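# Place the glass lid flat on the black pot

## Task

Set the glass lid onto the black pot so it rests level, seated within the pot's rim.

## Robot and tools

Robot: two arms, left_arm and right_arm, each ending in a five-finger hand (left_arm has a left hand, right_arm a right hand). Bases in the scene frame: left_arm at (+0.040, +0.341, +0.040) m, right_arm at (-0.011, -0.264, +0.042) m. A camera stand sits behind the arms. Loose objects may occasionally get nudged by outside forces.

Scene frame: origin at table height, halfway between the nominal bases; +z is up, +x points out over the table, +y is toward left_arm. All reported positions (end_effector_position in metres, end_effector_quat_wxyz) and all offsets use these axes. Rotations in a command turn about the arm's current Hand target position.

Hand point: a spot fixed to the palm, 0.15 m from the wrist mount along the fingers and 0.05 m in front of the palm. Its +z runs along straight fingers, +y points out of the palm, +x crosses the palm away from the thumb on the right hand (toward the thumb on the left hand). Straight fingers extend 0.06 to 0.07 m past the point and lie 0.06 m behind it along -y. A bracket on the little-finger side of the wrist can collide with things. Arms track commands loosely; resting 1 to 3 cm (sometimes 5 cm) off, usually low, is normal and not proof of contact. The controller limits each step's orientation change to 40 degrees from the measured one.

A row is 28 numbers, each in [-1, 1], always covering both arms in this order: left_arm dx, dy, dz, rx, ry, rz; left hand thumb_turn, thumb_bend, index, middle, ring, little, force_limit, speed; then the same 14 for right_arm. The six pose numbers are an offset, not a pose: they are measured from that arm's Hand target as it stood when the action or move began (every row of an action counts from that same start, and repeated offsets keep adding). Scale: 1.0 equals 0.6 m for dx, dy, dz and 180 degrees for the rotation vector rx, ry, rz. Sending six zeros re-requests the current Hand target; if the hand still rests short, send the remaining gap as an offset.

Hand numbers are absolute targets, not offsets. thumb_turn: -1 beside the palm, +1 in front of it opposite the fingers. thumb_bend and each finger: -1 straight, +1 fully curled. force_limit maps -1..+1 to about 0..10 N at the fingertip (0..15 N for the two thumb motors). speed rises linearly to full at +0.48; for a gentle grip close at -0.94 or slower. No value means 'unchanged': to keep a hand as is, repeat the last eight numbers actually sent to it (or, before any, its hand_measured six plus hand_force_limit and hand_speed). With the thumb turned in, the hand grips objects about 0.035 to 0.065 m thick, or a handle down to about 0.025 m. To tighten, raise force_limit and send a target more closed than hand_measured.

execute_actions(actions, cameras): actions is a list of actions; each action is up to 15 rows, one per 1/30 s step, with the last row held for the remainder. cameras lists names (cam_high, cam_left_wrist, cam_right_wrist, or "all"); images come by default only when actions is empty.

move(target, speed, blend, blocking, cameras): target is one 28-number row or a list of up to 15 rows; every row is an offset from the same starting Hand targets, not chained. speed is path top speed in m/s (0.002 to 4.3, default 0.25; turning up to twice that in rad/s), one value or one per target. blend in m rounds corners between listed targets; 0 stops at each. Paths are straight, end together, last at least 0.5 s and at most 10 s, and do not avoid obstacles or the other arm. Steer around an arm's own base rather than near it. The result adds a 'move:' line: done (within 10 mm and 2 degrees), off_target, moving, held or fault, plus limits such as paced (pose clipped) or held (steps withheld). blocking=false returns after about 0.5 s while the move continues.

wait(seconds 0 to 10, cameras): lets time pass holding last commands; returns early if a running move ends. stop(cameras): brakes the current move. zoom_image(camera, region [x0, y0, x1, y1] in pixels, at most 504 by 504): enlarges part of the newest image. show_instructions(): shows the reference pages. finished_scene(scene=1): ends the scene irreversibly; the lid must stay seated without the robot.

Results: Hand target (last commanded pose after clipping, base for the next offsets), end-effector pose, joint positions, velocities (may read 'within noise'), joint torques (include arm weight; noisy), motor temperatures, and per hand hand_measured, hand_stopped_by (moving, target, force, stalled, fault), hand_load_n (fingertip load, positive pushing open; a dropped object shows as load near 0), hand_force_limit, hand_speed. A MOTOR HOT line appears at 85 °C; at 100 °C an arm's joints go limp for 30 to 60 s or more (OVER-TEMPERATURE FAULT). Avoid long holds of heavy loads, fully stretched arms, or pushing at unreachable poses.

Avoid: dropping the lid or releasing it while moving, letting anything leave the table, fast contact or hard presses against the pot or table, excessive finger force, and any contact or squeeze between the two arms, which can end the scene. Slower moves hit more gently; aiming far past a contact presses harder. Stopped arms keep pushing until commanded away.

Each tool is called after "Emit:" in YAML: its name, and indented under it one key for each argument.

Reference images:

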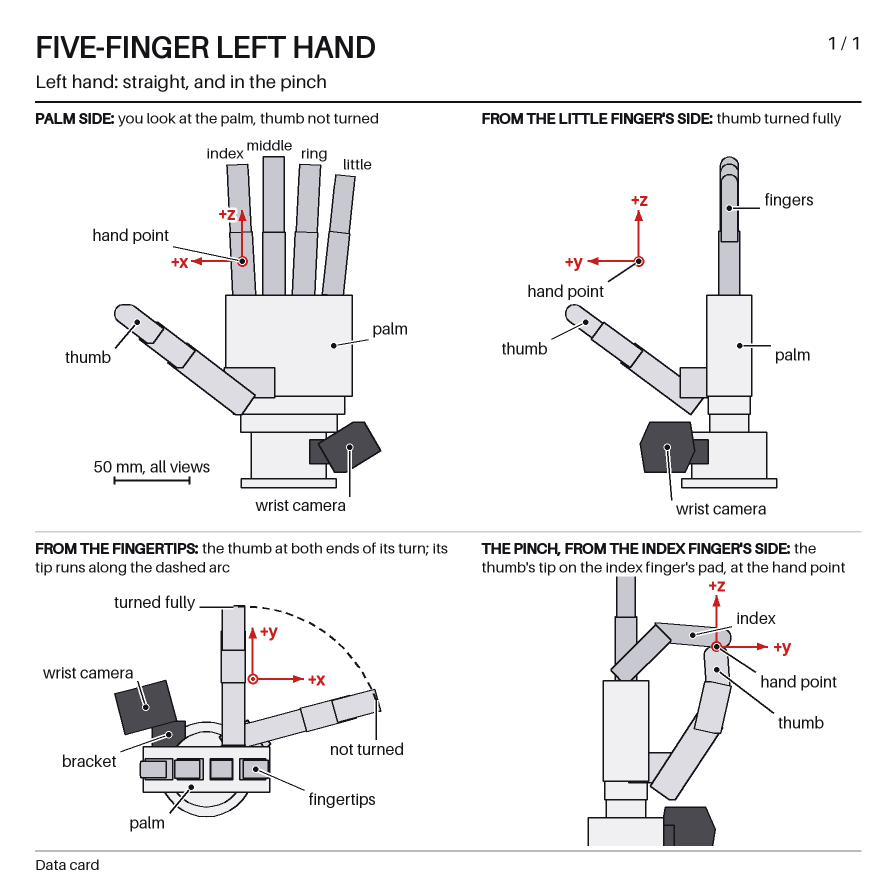

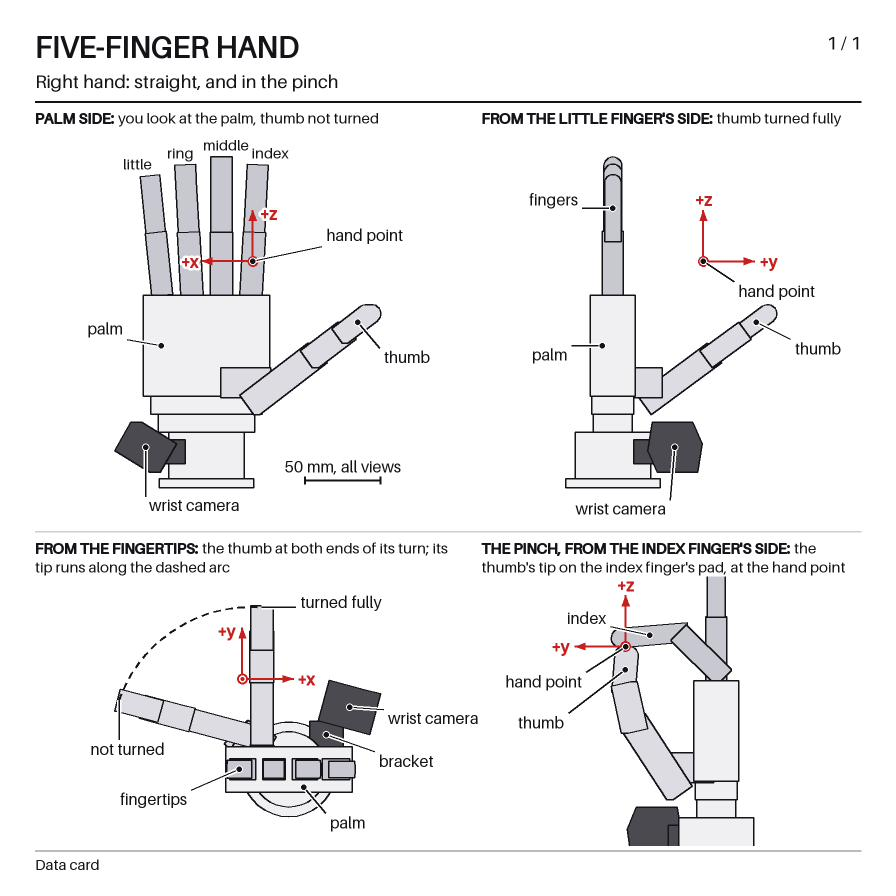

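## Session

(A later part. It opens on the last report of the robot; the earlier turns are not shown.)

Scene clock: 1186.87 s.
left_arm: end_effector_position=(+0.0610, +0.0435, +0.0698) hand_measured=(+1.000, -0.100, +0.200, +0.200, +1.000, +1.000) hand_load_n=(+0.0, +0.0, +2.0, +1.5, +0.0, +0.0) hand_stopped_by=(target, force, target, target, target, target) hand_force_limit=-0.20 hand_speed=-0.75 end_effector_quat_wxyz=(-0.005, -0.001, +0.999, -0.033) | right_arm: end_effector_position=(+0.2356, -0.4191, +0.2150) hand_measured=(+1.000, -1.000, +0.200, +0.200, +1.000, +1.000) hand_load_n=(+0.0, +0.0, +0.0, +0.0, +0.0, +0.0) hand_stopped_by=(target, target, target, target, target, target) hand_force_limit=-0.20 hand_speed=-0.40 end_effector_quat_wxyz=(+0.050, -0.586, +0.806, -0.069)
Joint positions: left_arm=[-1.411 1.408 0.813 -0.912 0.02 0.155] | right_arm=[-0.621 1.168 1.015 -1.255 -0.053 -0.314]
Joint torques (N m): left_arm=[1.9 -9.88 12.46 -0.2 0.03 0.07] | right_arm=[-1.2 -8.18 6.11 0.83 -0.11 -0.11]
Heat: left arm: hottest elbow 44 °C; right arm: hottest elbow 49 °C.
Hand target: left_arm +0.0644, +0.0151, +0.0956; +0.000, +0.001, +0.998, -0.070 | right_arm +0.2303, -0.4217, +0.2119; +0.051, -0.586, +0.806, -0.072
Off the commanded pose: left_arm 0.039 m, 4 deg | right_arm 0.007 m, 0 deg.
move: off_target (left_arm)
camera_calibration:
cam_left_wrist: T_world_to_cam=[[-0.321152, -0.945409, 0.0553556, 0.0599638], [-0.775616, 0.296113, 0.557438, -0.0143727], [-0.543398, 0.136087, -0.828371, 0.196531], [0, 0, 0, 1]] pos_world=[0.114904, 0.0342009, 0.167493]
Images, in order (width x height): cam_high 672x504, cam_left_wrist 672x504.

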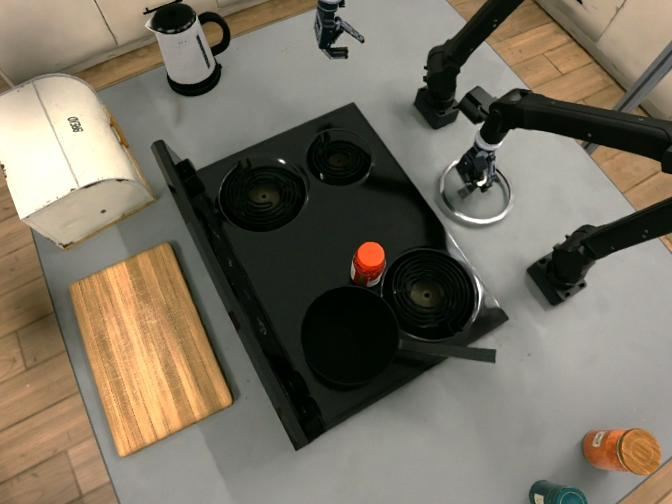

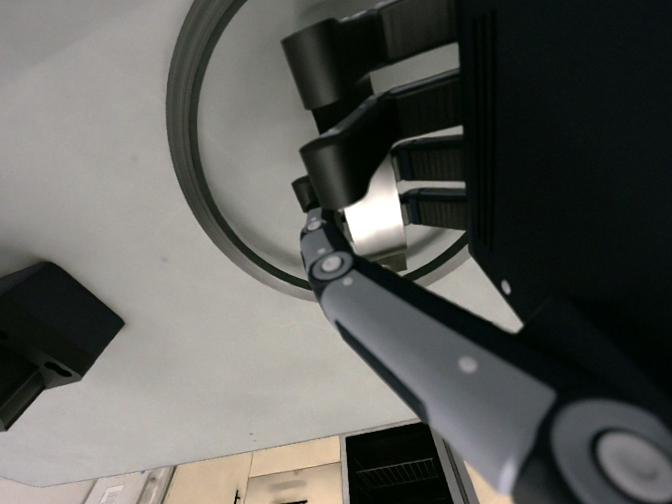

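Emit:
move:
  target:
    - [0,0,0.33,0,0,0,1,0.35,0.2,0.2,1,1,-0.2,-0.75, 0,0,0,0,0,0,1,-1,0.2,0.2,1,1,-0.2,-0.4]
    - [0.4,0.165,0.33,0,0,0,1,0.35,0.2,0.2,1,1,-0.2,-0.75, 0,0,0,0,0,0,1,-1,0.2,0.2,1,1,-0.2,-0.4]
  speed: [0.1,0.15]
  blend: [0.03,0]
  cameras: ["cam_left_wrist","cam_high"]

Emit:
zoom_image:
  camera: "cam_high"
  region: [260, 160, 520, 400]

Scene clock: 1212.40 s.
left_arm: end_effector_position=(+0.2906, +0.1239, +0.2659) hand_measured=(+1.000, -0.100, +0.200, +0.200, +1.000, +1.000) hand_load_n=(+0.0, +0.0, +2.0, +1.5, +0.0, +0.0) hand_stopped_by=(target, force, target, target, target, target) hand_force_limit=-0.20 hand_speed=-0.75 end_effector_quat_wxyz=(-0.024, -0.004, +0.999, -0.046) | right_arm: end_effector_position=(+0.2356, -0.4191, +0.2150) hand_measured=(+1.000, -1.000, +0.200, +0.200, +1.000, +1.000) hand_load_n=(+0.0, +0.0, +0.0, +0.0, +0.0, +0.0) hand_stopped_by=(target, target, target, target, target, target) hand_force_limit=-0.20 hand_speed=-0.40 end_effector_quat_wxyz=(+0.050, -0.586, +0.806, -0.069)
Joint positions: left_arm=[-0.722 1.353 1.306 -1.498 0.101 0.837] | right_arm=[-0.621 1.168 1.015 -1.255 -0.053 -0.314]
Joint torques (N m): left_arm=[2.55 -9 14.74 -0.21 0.14 0.22] | right_arm=[-1.32 -8.18 6.09 0.8 -0.11 -0.09]
Heat: left arm: hottest elbow 45 °C; right arm: hottest elbow 47 °C.
Hand target: left_arm +0.3044, +0.1141, +0.2935; +0.000, +0.001, +0.998, -0.070 | right_arm +0.2303, -0.4217, +0.2119; +0.051, -0.586, +0.806, -0.072
Off the commanded pose: left_arm 0.033 m, 4 deg | right_arm 0.007 m, 0 deg.
move: off_target (left_arm)
camera_calibration:
cam_left_wrist: T_world_to_cam=[[-0.312827, -0.945297, 0.0924815, 0.186662], [-0.75591, 0.306737, 0.578371, 0.0180564], [-0.5751, 0.111023, -0.810515, 0.480339], [0, 0, 0, 1]] pos_world=[0.348285, 0.117584, 0.361616]
Images, in order (width x height): cam_high 672x504, cam_left_wrist 672x504.

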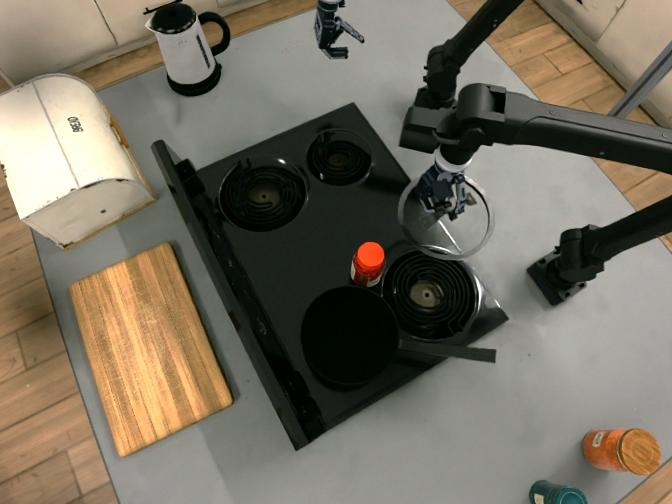

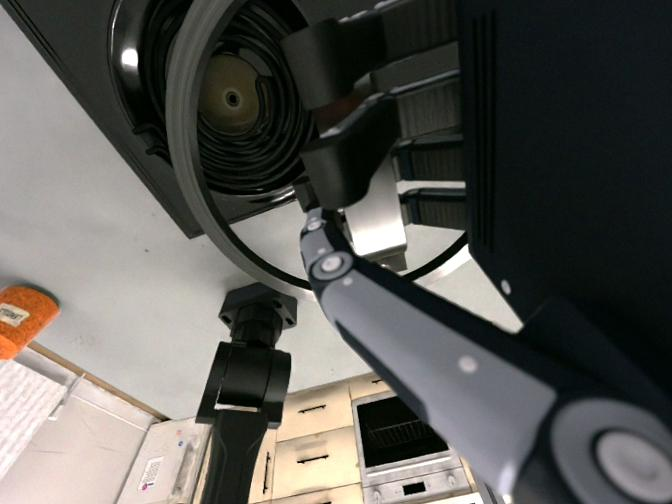

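Scaled by 1.938 from the camera's 672x504 image, which has a finer 960x720 frame.

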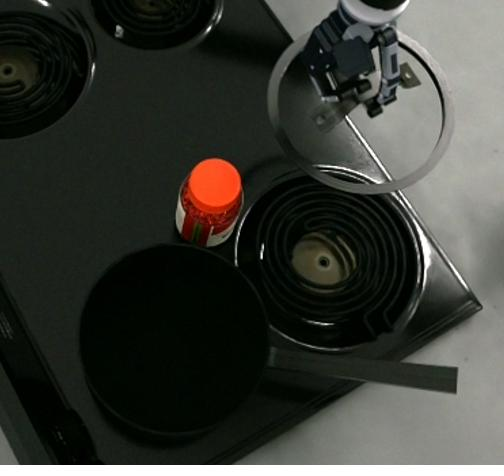

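Emit:
move:
  target: [0.49,0.18,-0.01,0,0,0,1,0.35,0.2,0.2,1,1,-0.2,-0.75, 0,0,0,0,0,0,1,-1,0.2,0.2,1,1,-0.2,-0.4]
  speed: 0.12
  cameras: ["cam_left_wrist","cam_high"]

Emit:
zoom_image:
  camera: "cam_high"
  region: [260, 200, 500, 420]

Emit:
zoom_image:
  camera: "cam_left_wrist"
  region: [60, 0, 480, 420]

Scene clock: 1224.33 s.
left_arm: end_effector_position=(+0.5853, +0.2235, +0.2509) hand_measured=(+1.000, -0.100, +0.200, +0.200, +1.000, +1.000) hand_load_n=(+0.0, +0.0, +1.5, +1.5, +0.0, +0.0) hand_stopped_by=(target, force, target, target, target, target) hand_force_limit=-0.20 hand_speed=-0.75 end_effector_quat_wxyz=(-0.029, -0.006, +0.998, -0.060) | right_arm: end_effector_position=(+0.2356, -0.4191, +0.2150) hand_measured=(+1.000, -1.000, +0.200, +0.200, +1.000, +1.000) hand_load_n=(+0.0, +0.0, +0.5, +0.0, +0.0, +0.0) hand_stopped_by=(target, target, target, target, target, target) hand_force_limit=-0.20 hand_speed=-0.40 end_effector_quat_wxyz=(+0.050, -0.586, +0.806, -0.069)
Joint positions: left_arm=[-0.252 1.962 2.036 -1.67 0.131 1.307] | right_arm=[-0.621 1.168 1.015 -1.255 -0.053 -0.314]
Joint torques (N m): left_arm=[2.37 -18.14 14.53 -0.27 0.11 0.15] | right_arm=[-1.32 -8.18 6.08 0.85 -0.11 -0.1]
Heat: left arm: hottest elbow 46 °C; right arm: hottest elbow 46 °C.
Hand target: left_arm +0.5984, +0.2221, +0.2877; +0.000, +0.001, +0.998, -0.070 | right_arm +0.2303, -0.4217, +0.2119; +0.051, -0.586, +0.806, -0.072
Off the commanded pose: left_arm 0.039 m, 4 deg | right_arm 0.007 m, 0 deg.
joint sent to its limit (left arm) — joint 4 (wrist pitch), lower limit. The joint targets still meet the commanded pose.
move: off_target (left_arm)
camera_calibration:
cam_left_wrist: T_world_to_cam=[[-0.309095, -0.943205, 0.121757, 0.36428], [-0.750808, 0.320594, 0.577501, 0.21308], [-0.583736, 0.0870864, -0.80726, 0.636247], [0, 0, 0, 1]] pos_world=[0.643979, 0.21987, 0.346209]
Images, in order (width x height): cam_high 672x504, cam_left_wrist 672x504.

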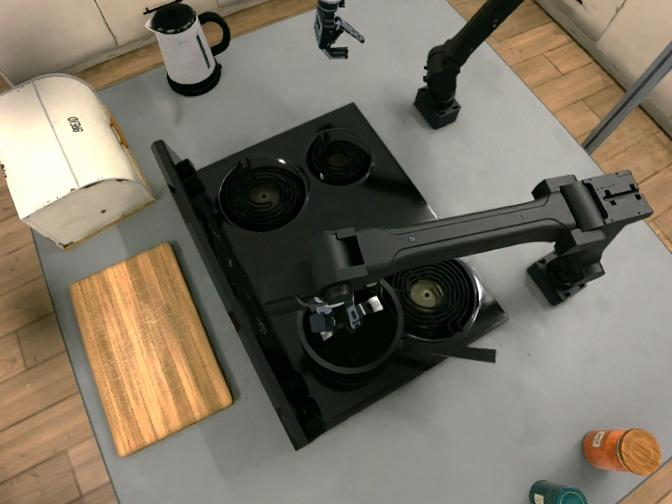

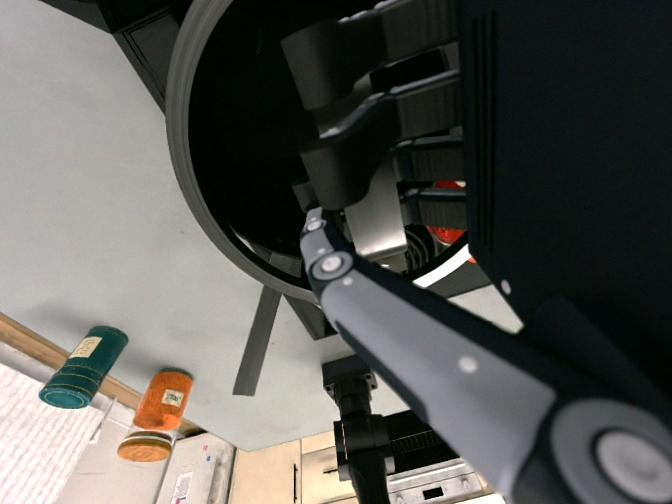

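Scaled by 2.100 from the camera's 672x504 image, which has a finer 960x720 frame.

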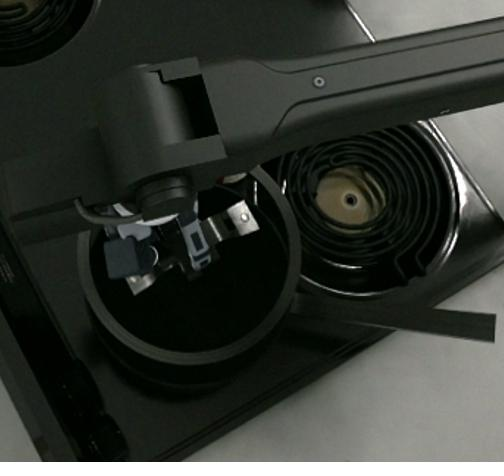

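Scaled by 1.200 from the camera's 672x504 image, which has a finer 960x720 frame.

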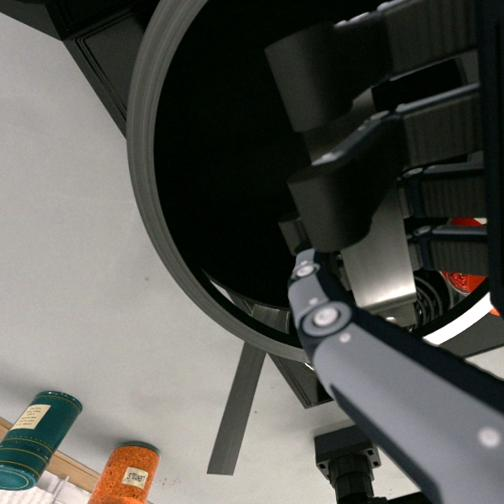

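Emit:
zoom_image:
  camera: "cam_left_wrist"
  region: [150, 130, 350, 330]

Emit:
zoom_image:
  camera: "cam_high"
  region: [285, 270, 425, 400]

Scaled by 2.520 from the camera's 672x504 image, which has a finer 960x720 frame.

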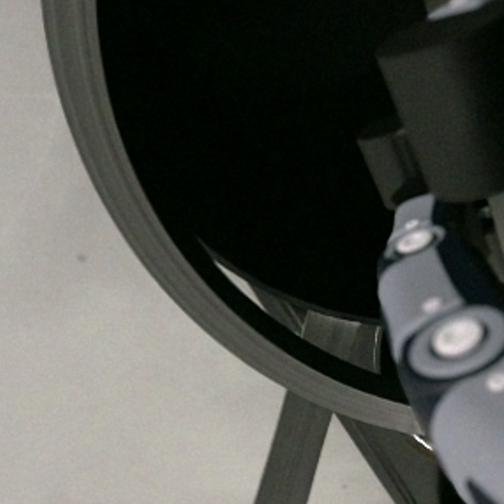

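Scaled by 3.600 from the camera's 672x504 image, which has a finer 960x720 frame.

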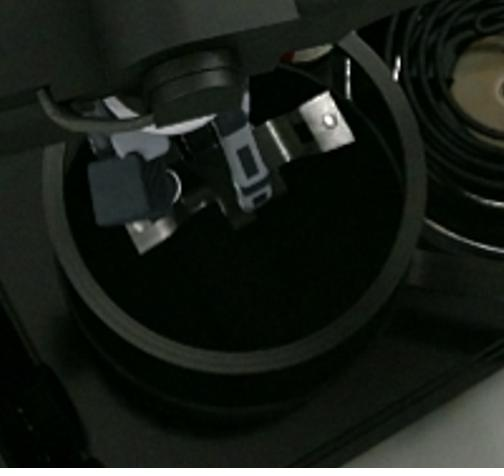

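Emit:
move:
  target: [0.004,0.0175,-0.06,0,0,0,1,0.35,0.2,0.2,1,1,-0.2,-0.75, 0,0,0,0,0,0,1,-1,0.2,0.2,1,1,-0.2,-0.4]
  speed: 0.06
  cameras: ["cam_left_wrist","cam_high"]

Emit:
zoom_image:
  camera: "cam_high"
  region: [285, 270, 425, 400]

Emit:
zoom_image:
  camera: "cam_left_wrist"
  region: [130, 60, 400, 330]

Scene clock: 1265.67 s.
left_arm: end_effector_position=(+0.5945, +0.2298, +0.2328) hand_measured=(+1.000, -0.100, +0.200, +0.200, +1.000, +1.000) hand_load_n=(+0.0, +0.0, +2.0, +1.0, -0.5, +0.0) hand_stopped_by=(target, force, target, target, target, target) hand_force_limit=-0.20 hand_speed=-0.75 end_effector_quat_wxyz=(-0.025, -0.003, +0.998, -0.063) | right_arm: end_effector_position=(+0.2356, -0.4191, +0.2150) hand_measured=(+1.000, -1.000, +0.200, +0.200, +1.000, +1.000) hand_load_n=(+0.0, +0.0, +0.0, +0.0, +0.0, +0.0) hand_stopped_by=(target, target, target, target, target, target) hand_force_limit=-0.20 hand_speed=-0.40 end_effector_quat_wxyz=(+0.050, -0.586, +0.806, -0.069)
Joint positions: left_arm=[-0.238 1.974 2.008 -1.622 0.133 1.326] | right_arm=[-0.621 1.168 1.015 -1.255 -0.053 -0.314]
Joint torques (N m): left_arm=[2.73 -18.43 9.99 0.5 0.11 0.21] | right_arm=[-1.26 -8.23 6.13 0.79 -0.11 -0.11]
Motor temperatures (°C): left_arm=[29 36 48 25 26 25] | right_arm=[28 33 44 26 25 24]
Heat: left arm: hottest elbow 48 °C; right arm: hottest elbow 44 °C.
Hand target: left_arm +0.6008, +0.2325, +0.2517; +0.000, +0.001, +0.998, -0.070 | right_arm +0.2303, -0.4217, +0.2119; +0.051, -0.586, +0.806, -0.072
Off the commanded pose: left_arm 0.020 m, 3 deg | right_arm 0.007 m, 0 deg.
move: off_target (left_arm)
camera_calibration:
cam_left_wrist: T_world_to_cam=[[-0.315074, -0.940979, 0.123636, 0.377874], [-0.75463, 0.327392, 0.568638, 0.231195], [-0.575554, 0.0858633, -0.813244, 0.623159], [0, 0, 0, 1]] pos_world=[0.652186, 0.226374, 0.328595]
Images, in order (width x height): cam_high 672x504, cam_left_wrist 672x504.

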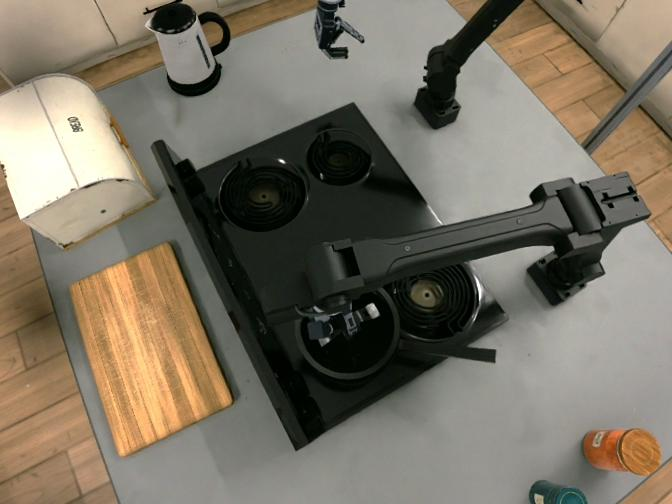

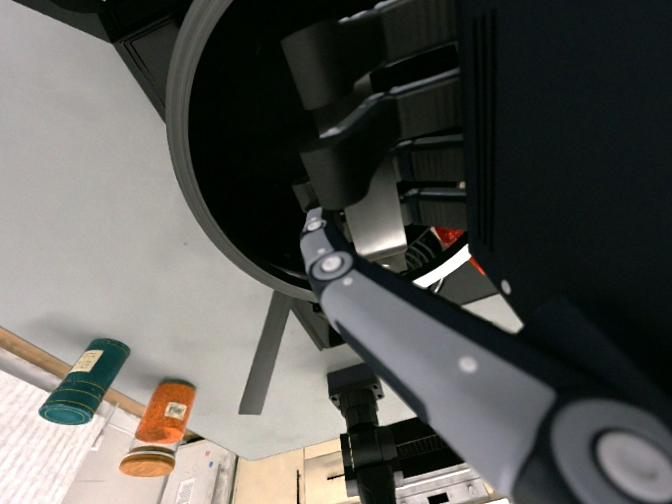

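Scaled by 3.600 from the camera's 672x504 image, which has a finer 960x720 frame.

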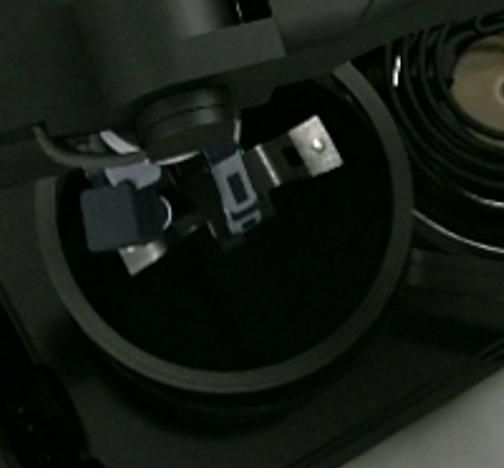

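Scaled by 1.867 from the camera's 672x504 image, which has a finer 960x720 frame.

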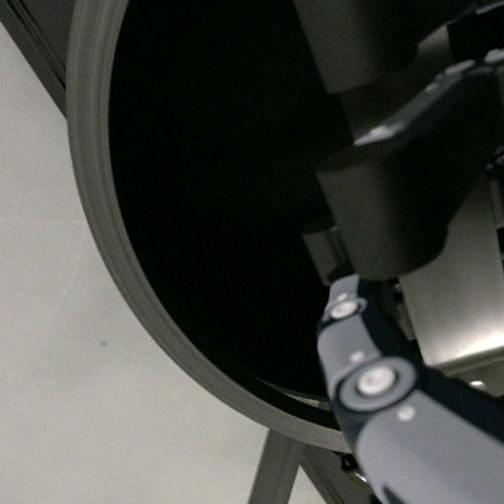

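Emit:
move:
  target: [-0.01,0.0133,-0.033,0,0,0,1,0.35,0.2,0.2,1,1,-0.2,-0.75, 0,0,0,0,0,0,1,-1,0.2,0.2,1,1,-0.2,-0.4]
  speed: 0.06
  cameras: ["cam_left_wrist","cam_high"]

Emit:
zoom_image:
  camera: "cam_high"
  region: [285, 270, 425, 400]

Emit:
zoom_image:
  camera: "cam_left_wrist"
  region: [130, 60, 400, 330]

Scene clock: 1281.67 s.
left_arm: end_effector_position=(+0.5888, +0.2376, +0.2029) hand_measured=(+1.000, -0.100, +0.200, +0.200, +1.000, +1.000) hand_load_n=(+0.0, +0.0, +2.0, +1.0, +0.0, +0.0) hand_stopped_by=(target, force, target, target, target, target) hand_force_limit=-0.20 hand_speed=-0.75 end_effector_quat_wxyz=(-0.033, -0.003, +0.998, -0.061) | right_arm: end_effector_position=(+0.2356, -0.4191, +0.2150) hand_measured=(+1.000, -1.000, +0.200, +0.200, +1.000, +1.000) hand_load_n=(+0.0, +0.0, +0.0, +0.0, +0.0, +0.0) hand_stopped_by=(target, target, target, target, target, target) hand_force_limit=-0.20 hand_speed=-0.40 end_effector_quat_wxyz=(+0.050, -0.586, +0.806, -0.069)
Joint positions: left_arm=[-0.227 1.967 1.916 -1.557 0.135 1.337] | right_arm=[-0.621 1.168 1.015 -1.255 -0.053 -0.314]
Joint torques (N m): left_arm=[2.73 -20.31 9.61 0.44 0.07 0.19] | right_arm=[-1.26 -8.29 6.13 0.8 -0.1 -0.09]
Heat: left arm: hottest elbow 47 °C; right arm: hottest elbow 44 °C.
Hand target: left_arm +0.5948, +0.2407, +0.2318; +0.000, +0.001, +0.998, -0.070 | right_arm +0.2303, -0.4217, +0.2119; +0.051, -0.586, +0.806, -0.072
Off the commanded pose: left_arm 0.030 m, 4 deg | right_arm 0.007 m, 0 deg.
move: off_target (left_arm)
camera_calibration:
cam_left_wrist: T_world_to_cam=[[-0.31278, -0.941349, 0.126611, 0.385201], [-0.744614, 0.32577, 0.582601, 0.233004], [-0.589677, 0.0879501, -0.802836, 0.600665], [0, 0, 0, 1]] pos_world=[0.648179, 0.233875, 0.297716]
Images, in order (width x height): cam_high 672x504, cam_left_wrist 672x504.

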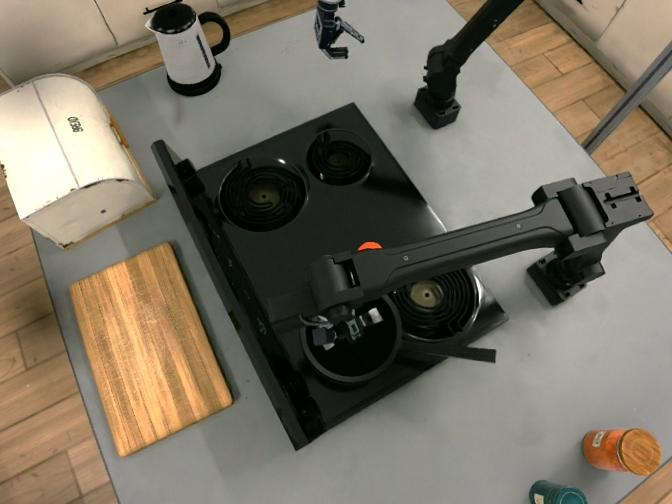

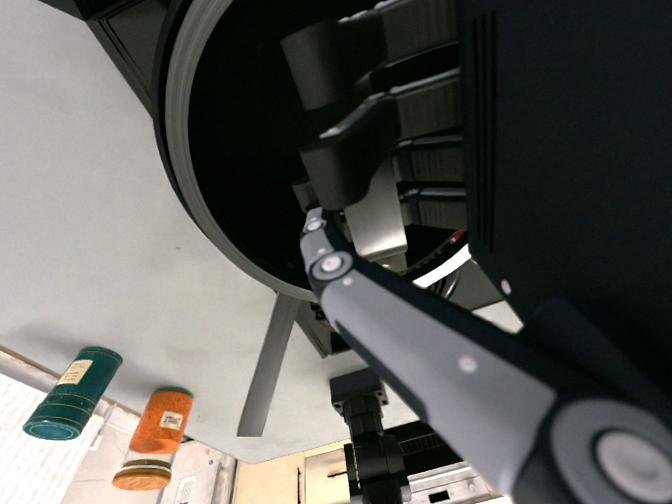

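Scaled by 3.600 from the camera's 672x504 image, which has a finer 960x720 frame.

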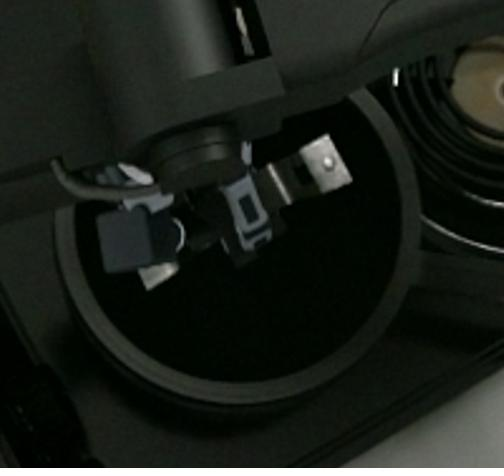

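Scaled by 1.867 from the camera's 672x504 image, which has a finer 960x720 frame.

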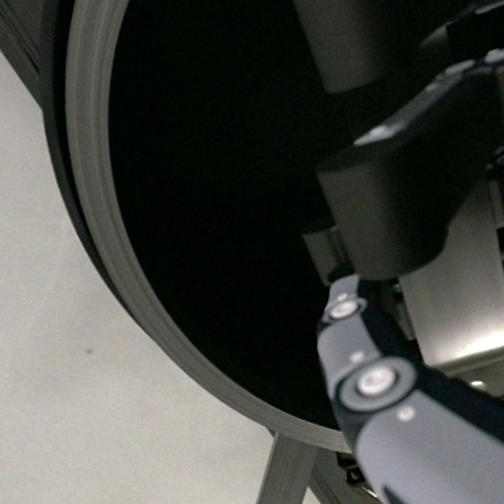

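Emit:
move:
  target: [0.0,0.003,-0.025,0,-0.03,0,1,0.35,0.2,0.2,1,1,-0.2,-0.75, 0,0,0,0,0,0,1,-1,0.2,0.2,1,1,-0.2,-0.4]
  speed: 0.06
  cameras: ["cam_left_wrist","cam_high"]

Emit:
zoom_image:
  camera: "cam_high"
  region: [285, 270, 425, 400]

Emit:
zoom_image:
  camera: "cam_left_wrist"
  region: [130, 60, 400, 330]

Scene clock: 1325.23 s.
left_arm: end_effector_position=(+0.5890, +0.2397, +0.1985) hand_measured=(+1.000, -0.100, +0.200, +0.200, +1.000, +1.000) hand_load_n=(+0.0, +0.0, +0.0, +1.0, +0.0, +0.0) hand_stopped_by=(target, force, target, target, target, target) hand_force_limit=-0.20 hand_speed=-0.75 end_effector_quat_wxyz=(+0.021, +0.000, +0.997, -0.069) | right_arm: end_effector_position=(+0.2356, -0.4191, +0.2150) hand_measured=(+1.000, -1.000, +0.200, +0.200, +1.000, +1.000) hand_load_n=(+0.0, +0.0, +0.0, +0.0, +0.0, +0.0) hand_stopped_by=(target, target, target, target, target, target) hand_force_limit=-0.20 hand_speed=-0.40 end_effector_quat_wxyz=(+0.050, -0.586, +0.806, -0.069)
Joint positions: left_arm=[-0.227 1.879 1.783 -1.402 0.124 1.337] | right_arm=[-0.621 1.168 1.015 -1.255 -0.053 -0.314]
Joint torques (N m): left_arm=[2.37 -17.9 8.95 0.92 -0.33 0.16] | right_arm=[-1.26 -8.29 6.12 0.77 -0.11 -0.09]
Heat: left arm: hottest elbow 46 °C; right arm: hottest elbow 43 °C.
Hand target: left_arm +0.5948, +0.2424, +0.2167; +0.047, +0.004, +0.996, -0.070 | right_arm +0.2303, -0.4217, +0.2119; +0.051, -0.586, +0.806, -0.072
Off the commanded pose: left_arm 0.019 m, 3 deg | right_arm 0.007 m, 0 deg.
move: off_target (left_arm)
camera_calibration:
cam_left_wrist: T_world_to_cam=[[-0.325241, -0.939733, 0.105449, 0.399023], [-0.803393, 0.333413, 0.493352, 0.285567], [-0.498777, 0.0757412, -0.863414, 0.558421], [0, 0, 0, 1]] pos_world=[0.637728, 0.237468, 0.299187]
Images, in order (width x height): cam_high 672x504, cam_left_wrist 672x504.

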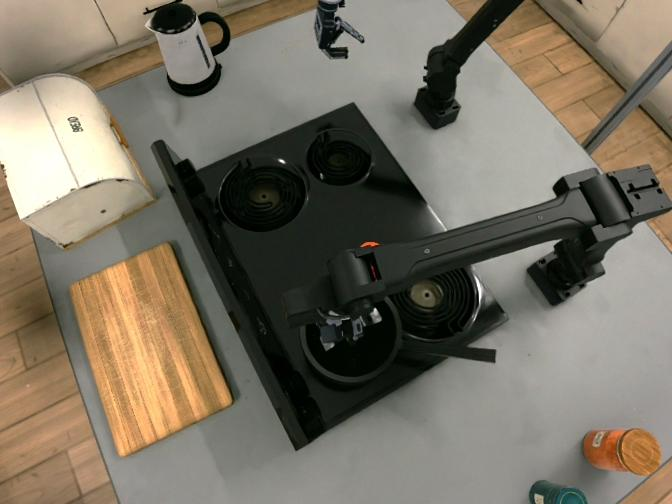

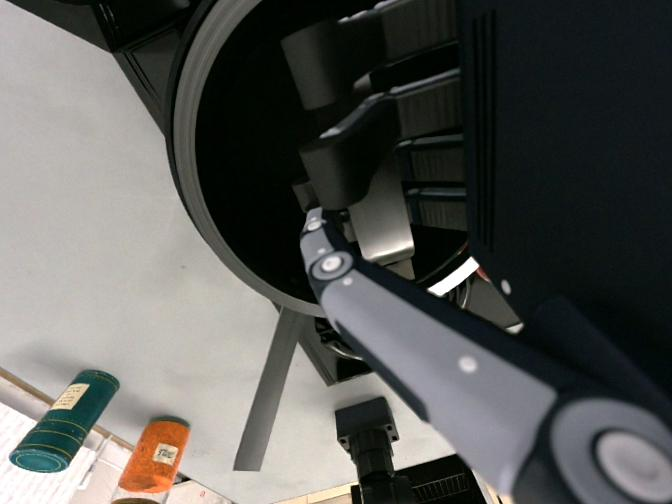

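Scaled by 3.600 from the camera's 672x504 image, which has a finer 960x720 frame.

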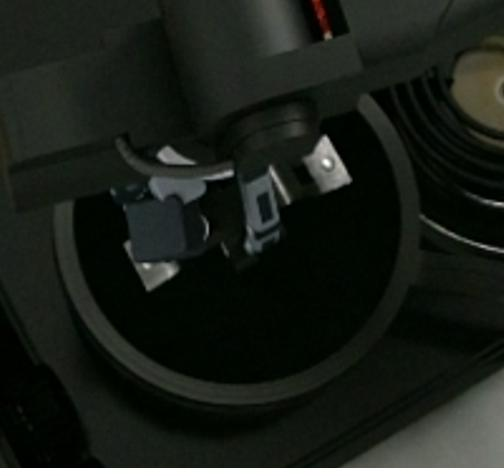

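Scaled by 1.867 from the camera's 672x504 image, which has a finer 960x720 frame.

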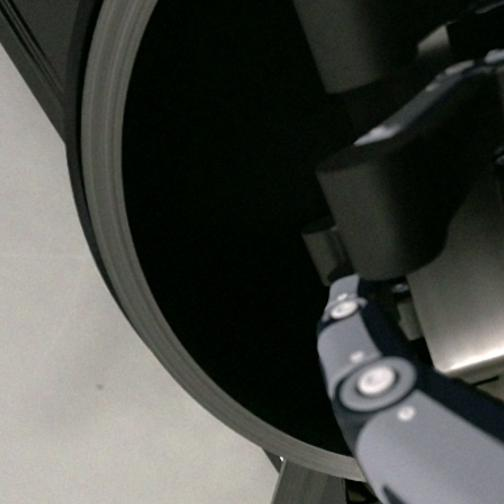

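Emit:
move:
  target:
    - [0.005,0.005,0.03,0,0.013,0,1,0.35,0.2,0.2,1,1,-0.2,-0.75, 0,0,0,0,0,0,1,-1,0.2,0.2,1,1,-0.2,-0.4]
    - [0.006,0.005,0.002,0,0.013,0,1,0.35,0.2,0.2,1,1,-0.2,-0.75, 0,0,0,0,0,0,1,-1,0.2,0.2,1,1,-0.2,-0.4]
  speed: 0.06
  cameras: ["cam_left_wrist","cam_high"]

Emit:
zoom_image:
  camera: "cam_high"
  region: [285, 270, 425, 400]

Emit:
zoom_image:
  camera: "cam_left_wrist"
  region: [130, 60, 400, 330]

Scene clock: 1359.37 s.
left_arm: end_effector_position=(+0.5839, +0.2419, +0.2009) hand_measured=(+1.000, -0.100, +0.200, +0.200, +1.000, +1.000) hand_load_n=(+0.0, +0.0, +0.0, +1.0, +0.0, +0.0) hand_stopped_by=(target, force, target, target, target, target) hand_force_limit=-0.20 hand_speed=-0.75 end_effector_quat_wxyz=(-0.001, +0.001, +0.998, -0.063) | right_arm: end_effector_position=(+0.2356, -0.4191, +0.2150) hand_measured=(+1.000, -1.000, +0.200, +0.200, +1.000, +1.000) hand_load_n=(+0.0, +0.0, +0.0, +0.0, +0.0, +0.0) hand_stopped_by=(target, target, target, target, target, target) hand_force_limit=-0.20 hand_speed=-0.40 end_effector_quat_wxyz=(+0.050, -0.586, +0.806, -0.069)
Joint positions: left_arm=[-0.226 1.899 1.815 -1.461 0.124 1.343] | right_arm=[-0.621 1.168 1.015 -1.255 -0.053 -0.314]
Joint torques (N m): left_arm=[3.08 -16.73 11.28 0.69 0.02 0.19] | right_arm=[-1.26 -8.12 6.12 0.83 -0.11 -0.1]
Motor temperatures (°C): left_arm=[29 41 45 25 26 25] | right_arm=[27 33 43 26 25 24]
Heat: left arm: hottest elbow 45 °C; right arm: hottest elbow 43 °C.
Hand target: left_arm +0.5983, +0.2455, +0.2181; +0.026, +0.002, +0.997, -0.070 | right_arm +0.2303, -0.4217, +0.2119; +0.051, -0.586, +0.806, -0.072
Off the commanded pose: left_arm 0.023 m, 3 deg | right_arm 0.007 m, 0 deg.
move: off_target (left_arm)
camera_calibration:
cam_left_wrist: T_world_to_cam=[[-0.324756, -0.939352, 0.110231, 0.397923], [-0.779009, 0.331757, 0.532055, 0.257931], [-0.536357, 0.0869174, -0.839504, 0.572289], [0, 0, 0, 1]] pos_world=[0.63711, 0.238478, 0.299342]
Images, in order (width x height): cam_high 672x504, cam_left_wrist 672x504.

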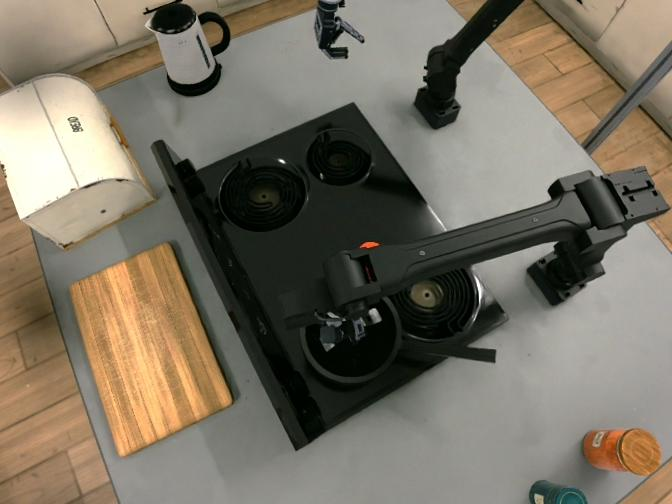

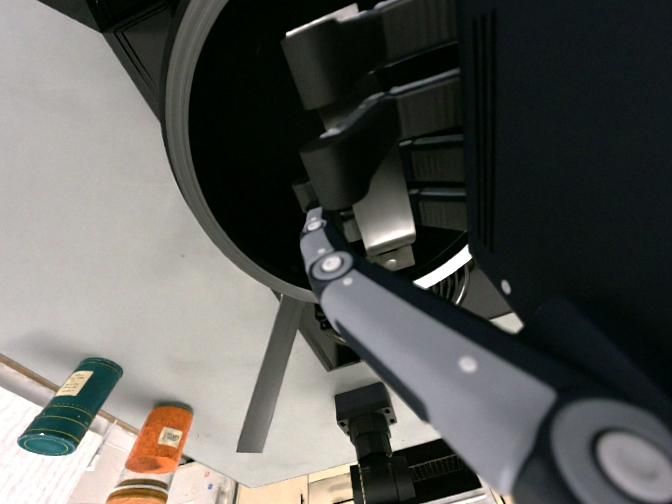

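Scaled by 3.600 from the camera's 672x504 image, which has a finer 960x720 frame.

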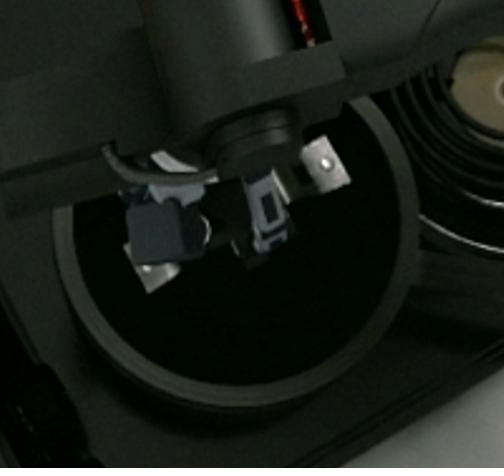

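Scaled by 1.867 from the camera's 672x504 image, which has a finer 960x720 frame.

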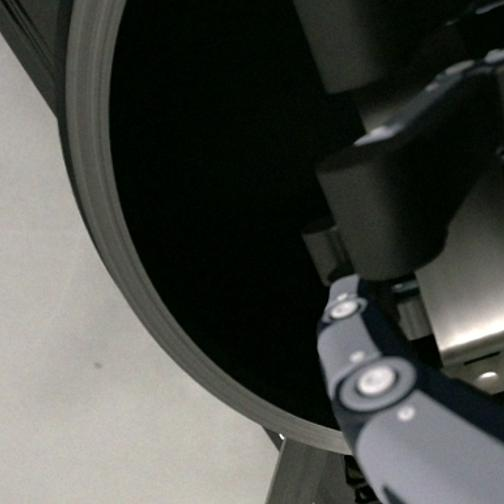

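Emit:
zoom_image:
  camera: "cam_left_wrist"
  region: [150, 0, 300, 150]

Emit:
zoom_image:
  camera: "cam_left_wrist"
  region: [150, 150, 350, 350]

Emit:
zoom_image:
  camera: "cam_left_wrist"
  region: [350, 200, 500, 350]

Emit:
zoom_image:
  camera: "cam_high"
  region: [290, 320, 410, 400]

Scaled by 3.360 from the camera's 672x504 image, which has a finer 960x720 frame.

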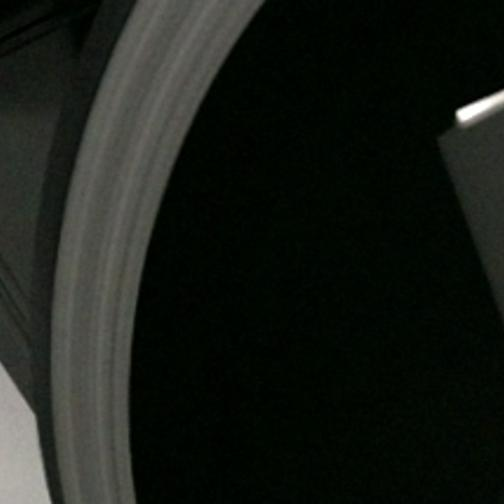

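Scaled by 2.520 from the camera's 672x504 image, which has a finer 960x720 frame.

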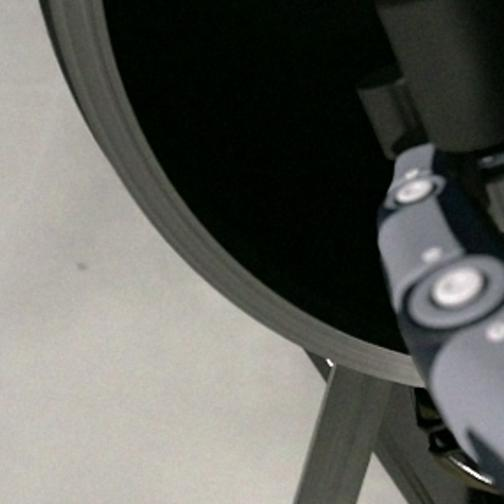

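Scaled by 3.360 from the camera's 672x504 image, which has a finer 960x720 frame.

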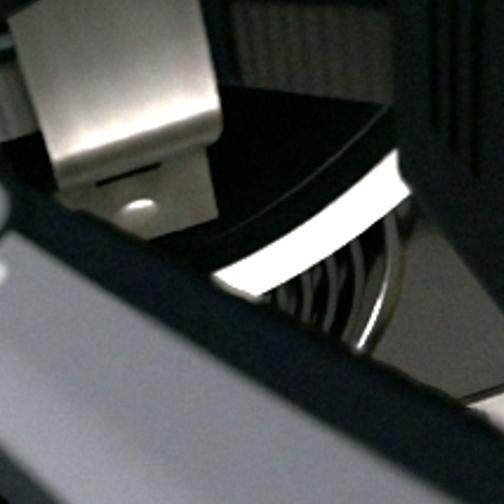

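Scaled by 4.200 from the camera's 672x504 image, which has a finer 960x720 frame.

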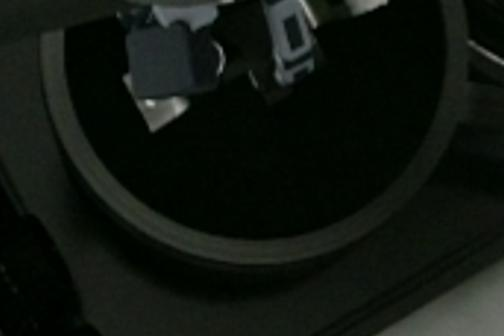

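Emit:
move:
  target:
    - [0.005,0.018,0.02,0,0.0,0,1,0.35,0.2,0.2,1,1,-0.2,-0.75, 0,0,0,0,0,0,1,-1,0.2,0.2,1,1,-0.2,-0.4]
    - [0.008,0.018,-0.02,0,0.0,0,1,0.35,0.2,0.2,1,1,-0.2,-0.75, 0,0,0,0,0,0,1,-1,0.2,0.2,1,1,-0.2,-0.4]
  speed: 0.06
  cameras: ["cam_left_wrist","cam_high"]

Emit:
zoom_image:
  camera: "cam_high"
  region: [285, 270, 425, 400]

Emit:
zoom_image:
  camera: "cam_left_wrist"
  region: [130, 0, 530, 330]

Scene clock: 1394.17 s.
left_arm: end_effector_position=(+0.5880, +0.2438, +0.1998) hand_measured=(+1.000, -0.100, +0.200, +0.200, +1.000, +1.000) hand_load_n=(+0.0, +0.0, +0.0, +1.0, +0.0, +0.0) hand_stopped_by=(target, force, target, target, target, target) hand_force_limit=-0.20 hand_speed=-0.75 end_effector_quat_wxyz=(+0.003, +0.006, +0.998, -0.069) | right_arm: end_effector_position=(+0.2356, -0.4191, +0.2150) hand_measured=(+1.000, -1.000, +0.200, +0.200, +1.000, +1.000) hand_load_n=(+0.0, -0.5, +0.0, +0.0, +0.0, +0.0) hand_stopped_by=(target, target, target, target, target, target) hand_force_limit=-0.20 hand_speed=-0.40 end_effector_quat_wxyz=(+0.050, -0.586, +0.806, -0.069)
Joint positions: left_arm=[-0.219 1.9 1.815 -1.45 0.133 1.359] | right_arm=[-0.621 1.168 1.015 -1.255 -0.053 -0.314]
Joint torques (N m): left_arm=[4.25 -15.68 9.83 1.18 -0.28 0.23] | right_arm=[-1.38 -8.12 6.15 0.79 -0.1 -0.09]
Heat: left arm: hottest elbow 46 °C; right arm: hottest elbow 42 °C.
Hand target: left_arm +0.6032, +0.2562, +0.2060; +0.026, +0.003, +0.997, -0.070 | right_arm +0.2303, -0.4217, +0.2119; +0.051, -0.586, +0.806, -0.072
Off the commanded pose: left_arm 0.021 m, 3 deg | right_arm 0.007 m, 0 deg.
move: off_target (left_arm)
camera_calibration:
cam_left_wrist: T_world_to_cam=[[-0.334488, -0.935094, 0.117121, 0.404395], [-0.78081, 0.344575, 0.521156, 0.261154], [-0.527687, 0.082871, -0.845387, 0.570496], [0, 0, 0, 1]] pos_world=[0.64022, 0.240883, 0.298825]
Images, in order (width x height): cam_high 672x504, cam_left_wrist 672x504.

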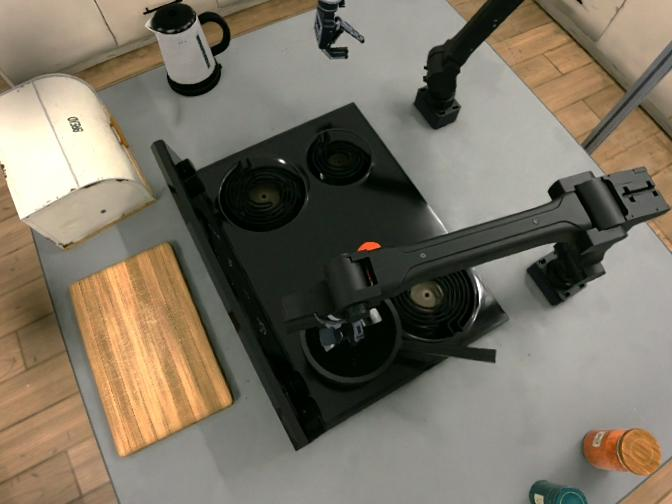

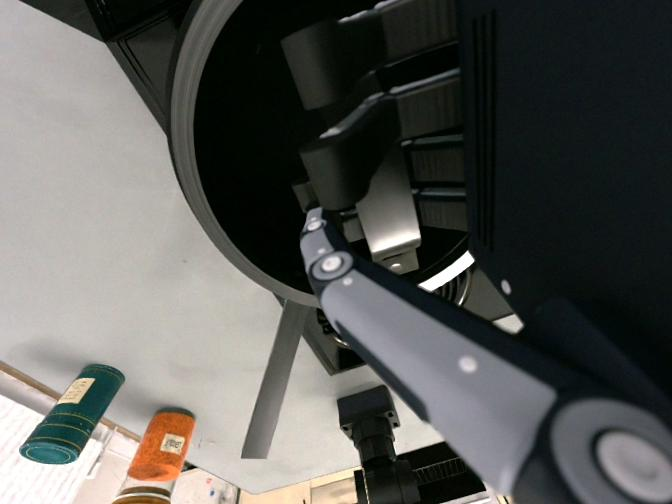

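Scaled by 3.600 from the camera's 672x504 image, which has a finer 960x720 frame.

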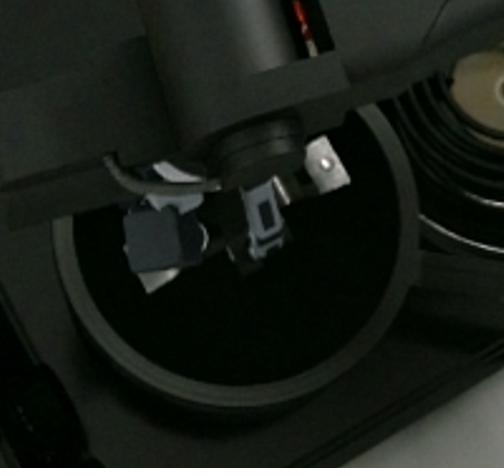

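Scaled by 1.260 from the camera's 672x504 image, which has a finer 960x720 frame.

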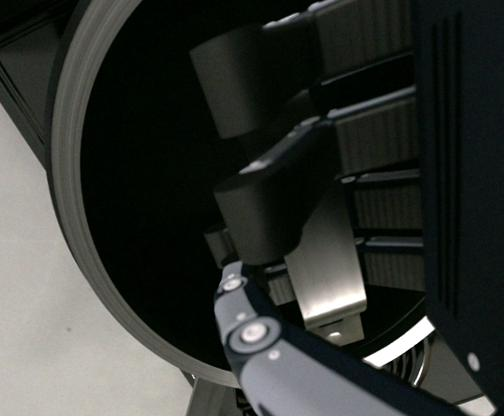

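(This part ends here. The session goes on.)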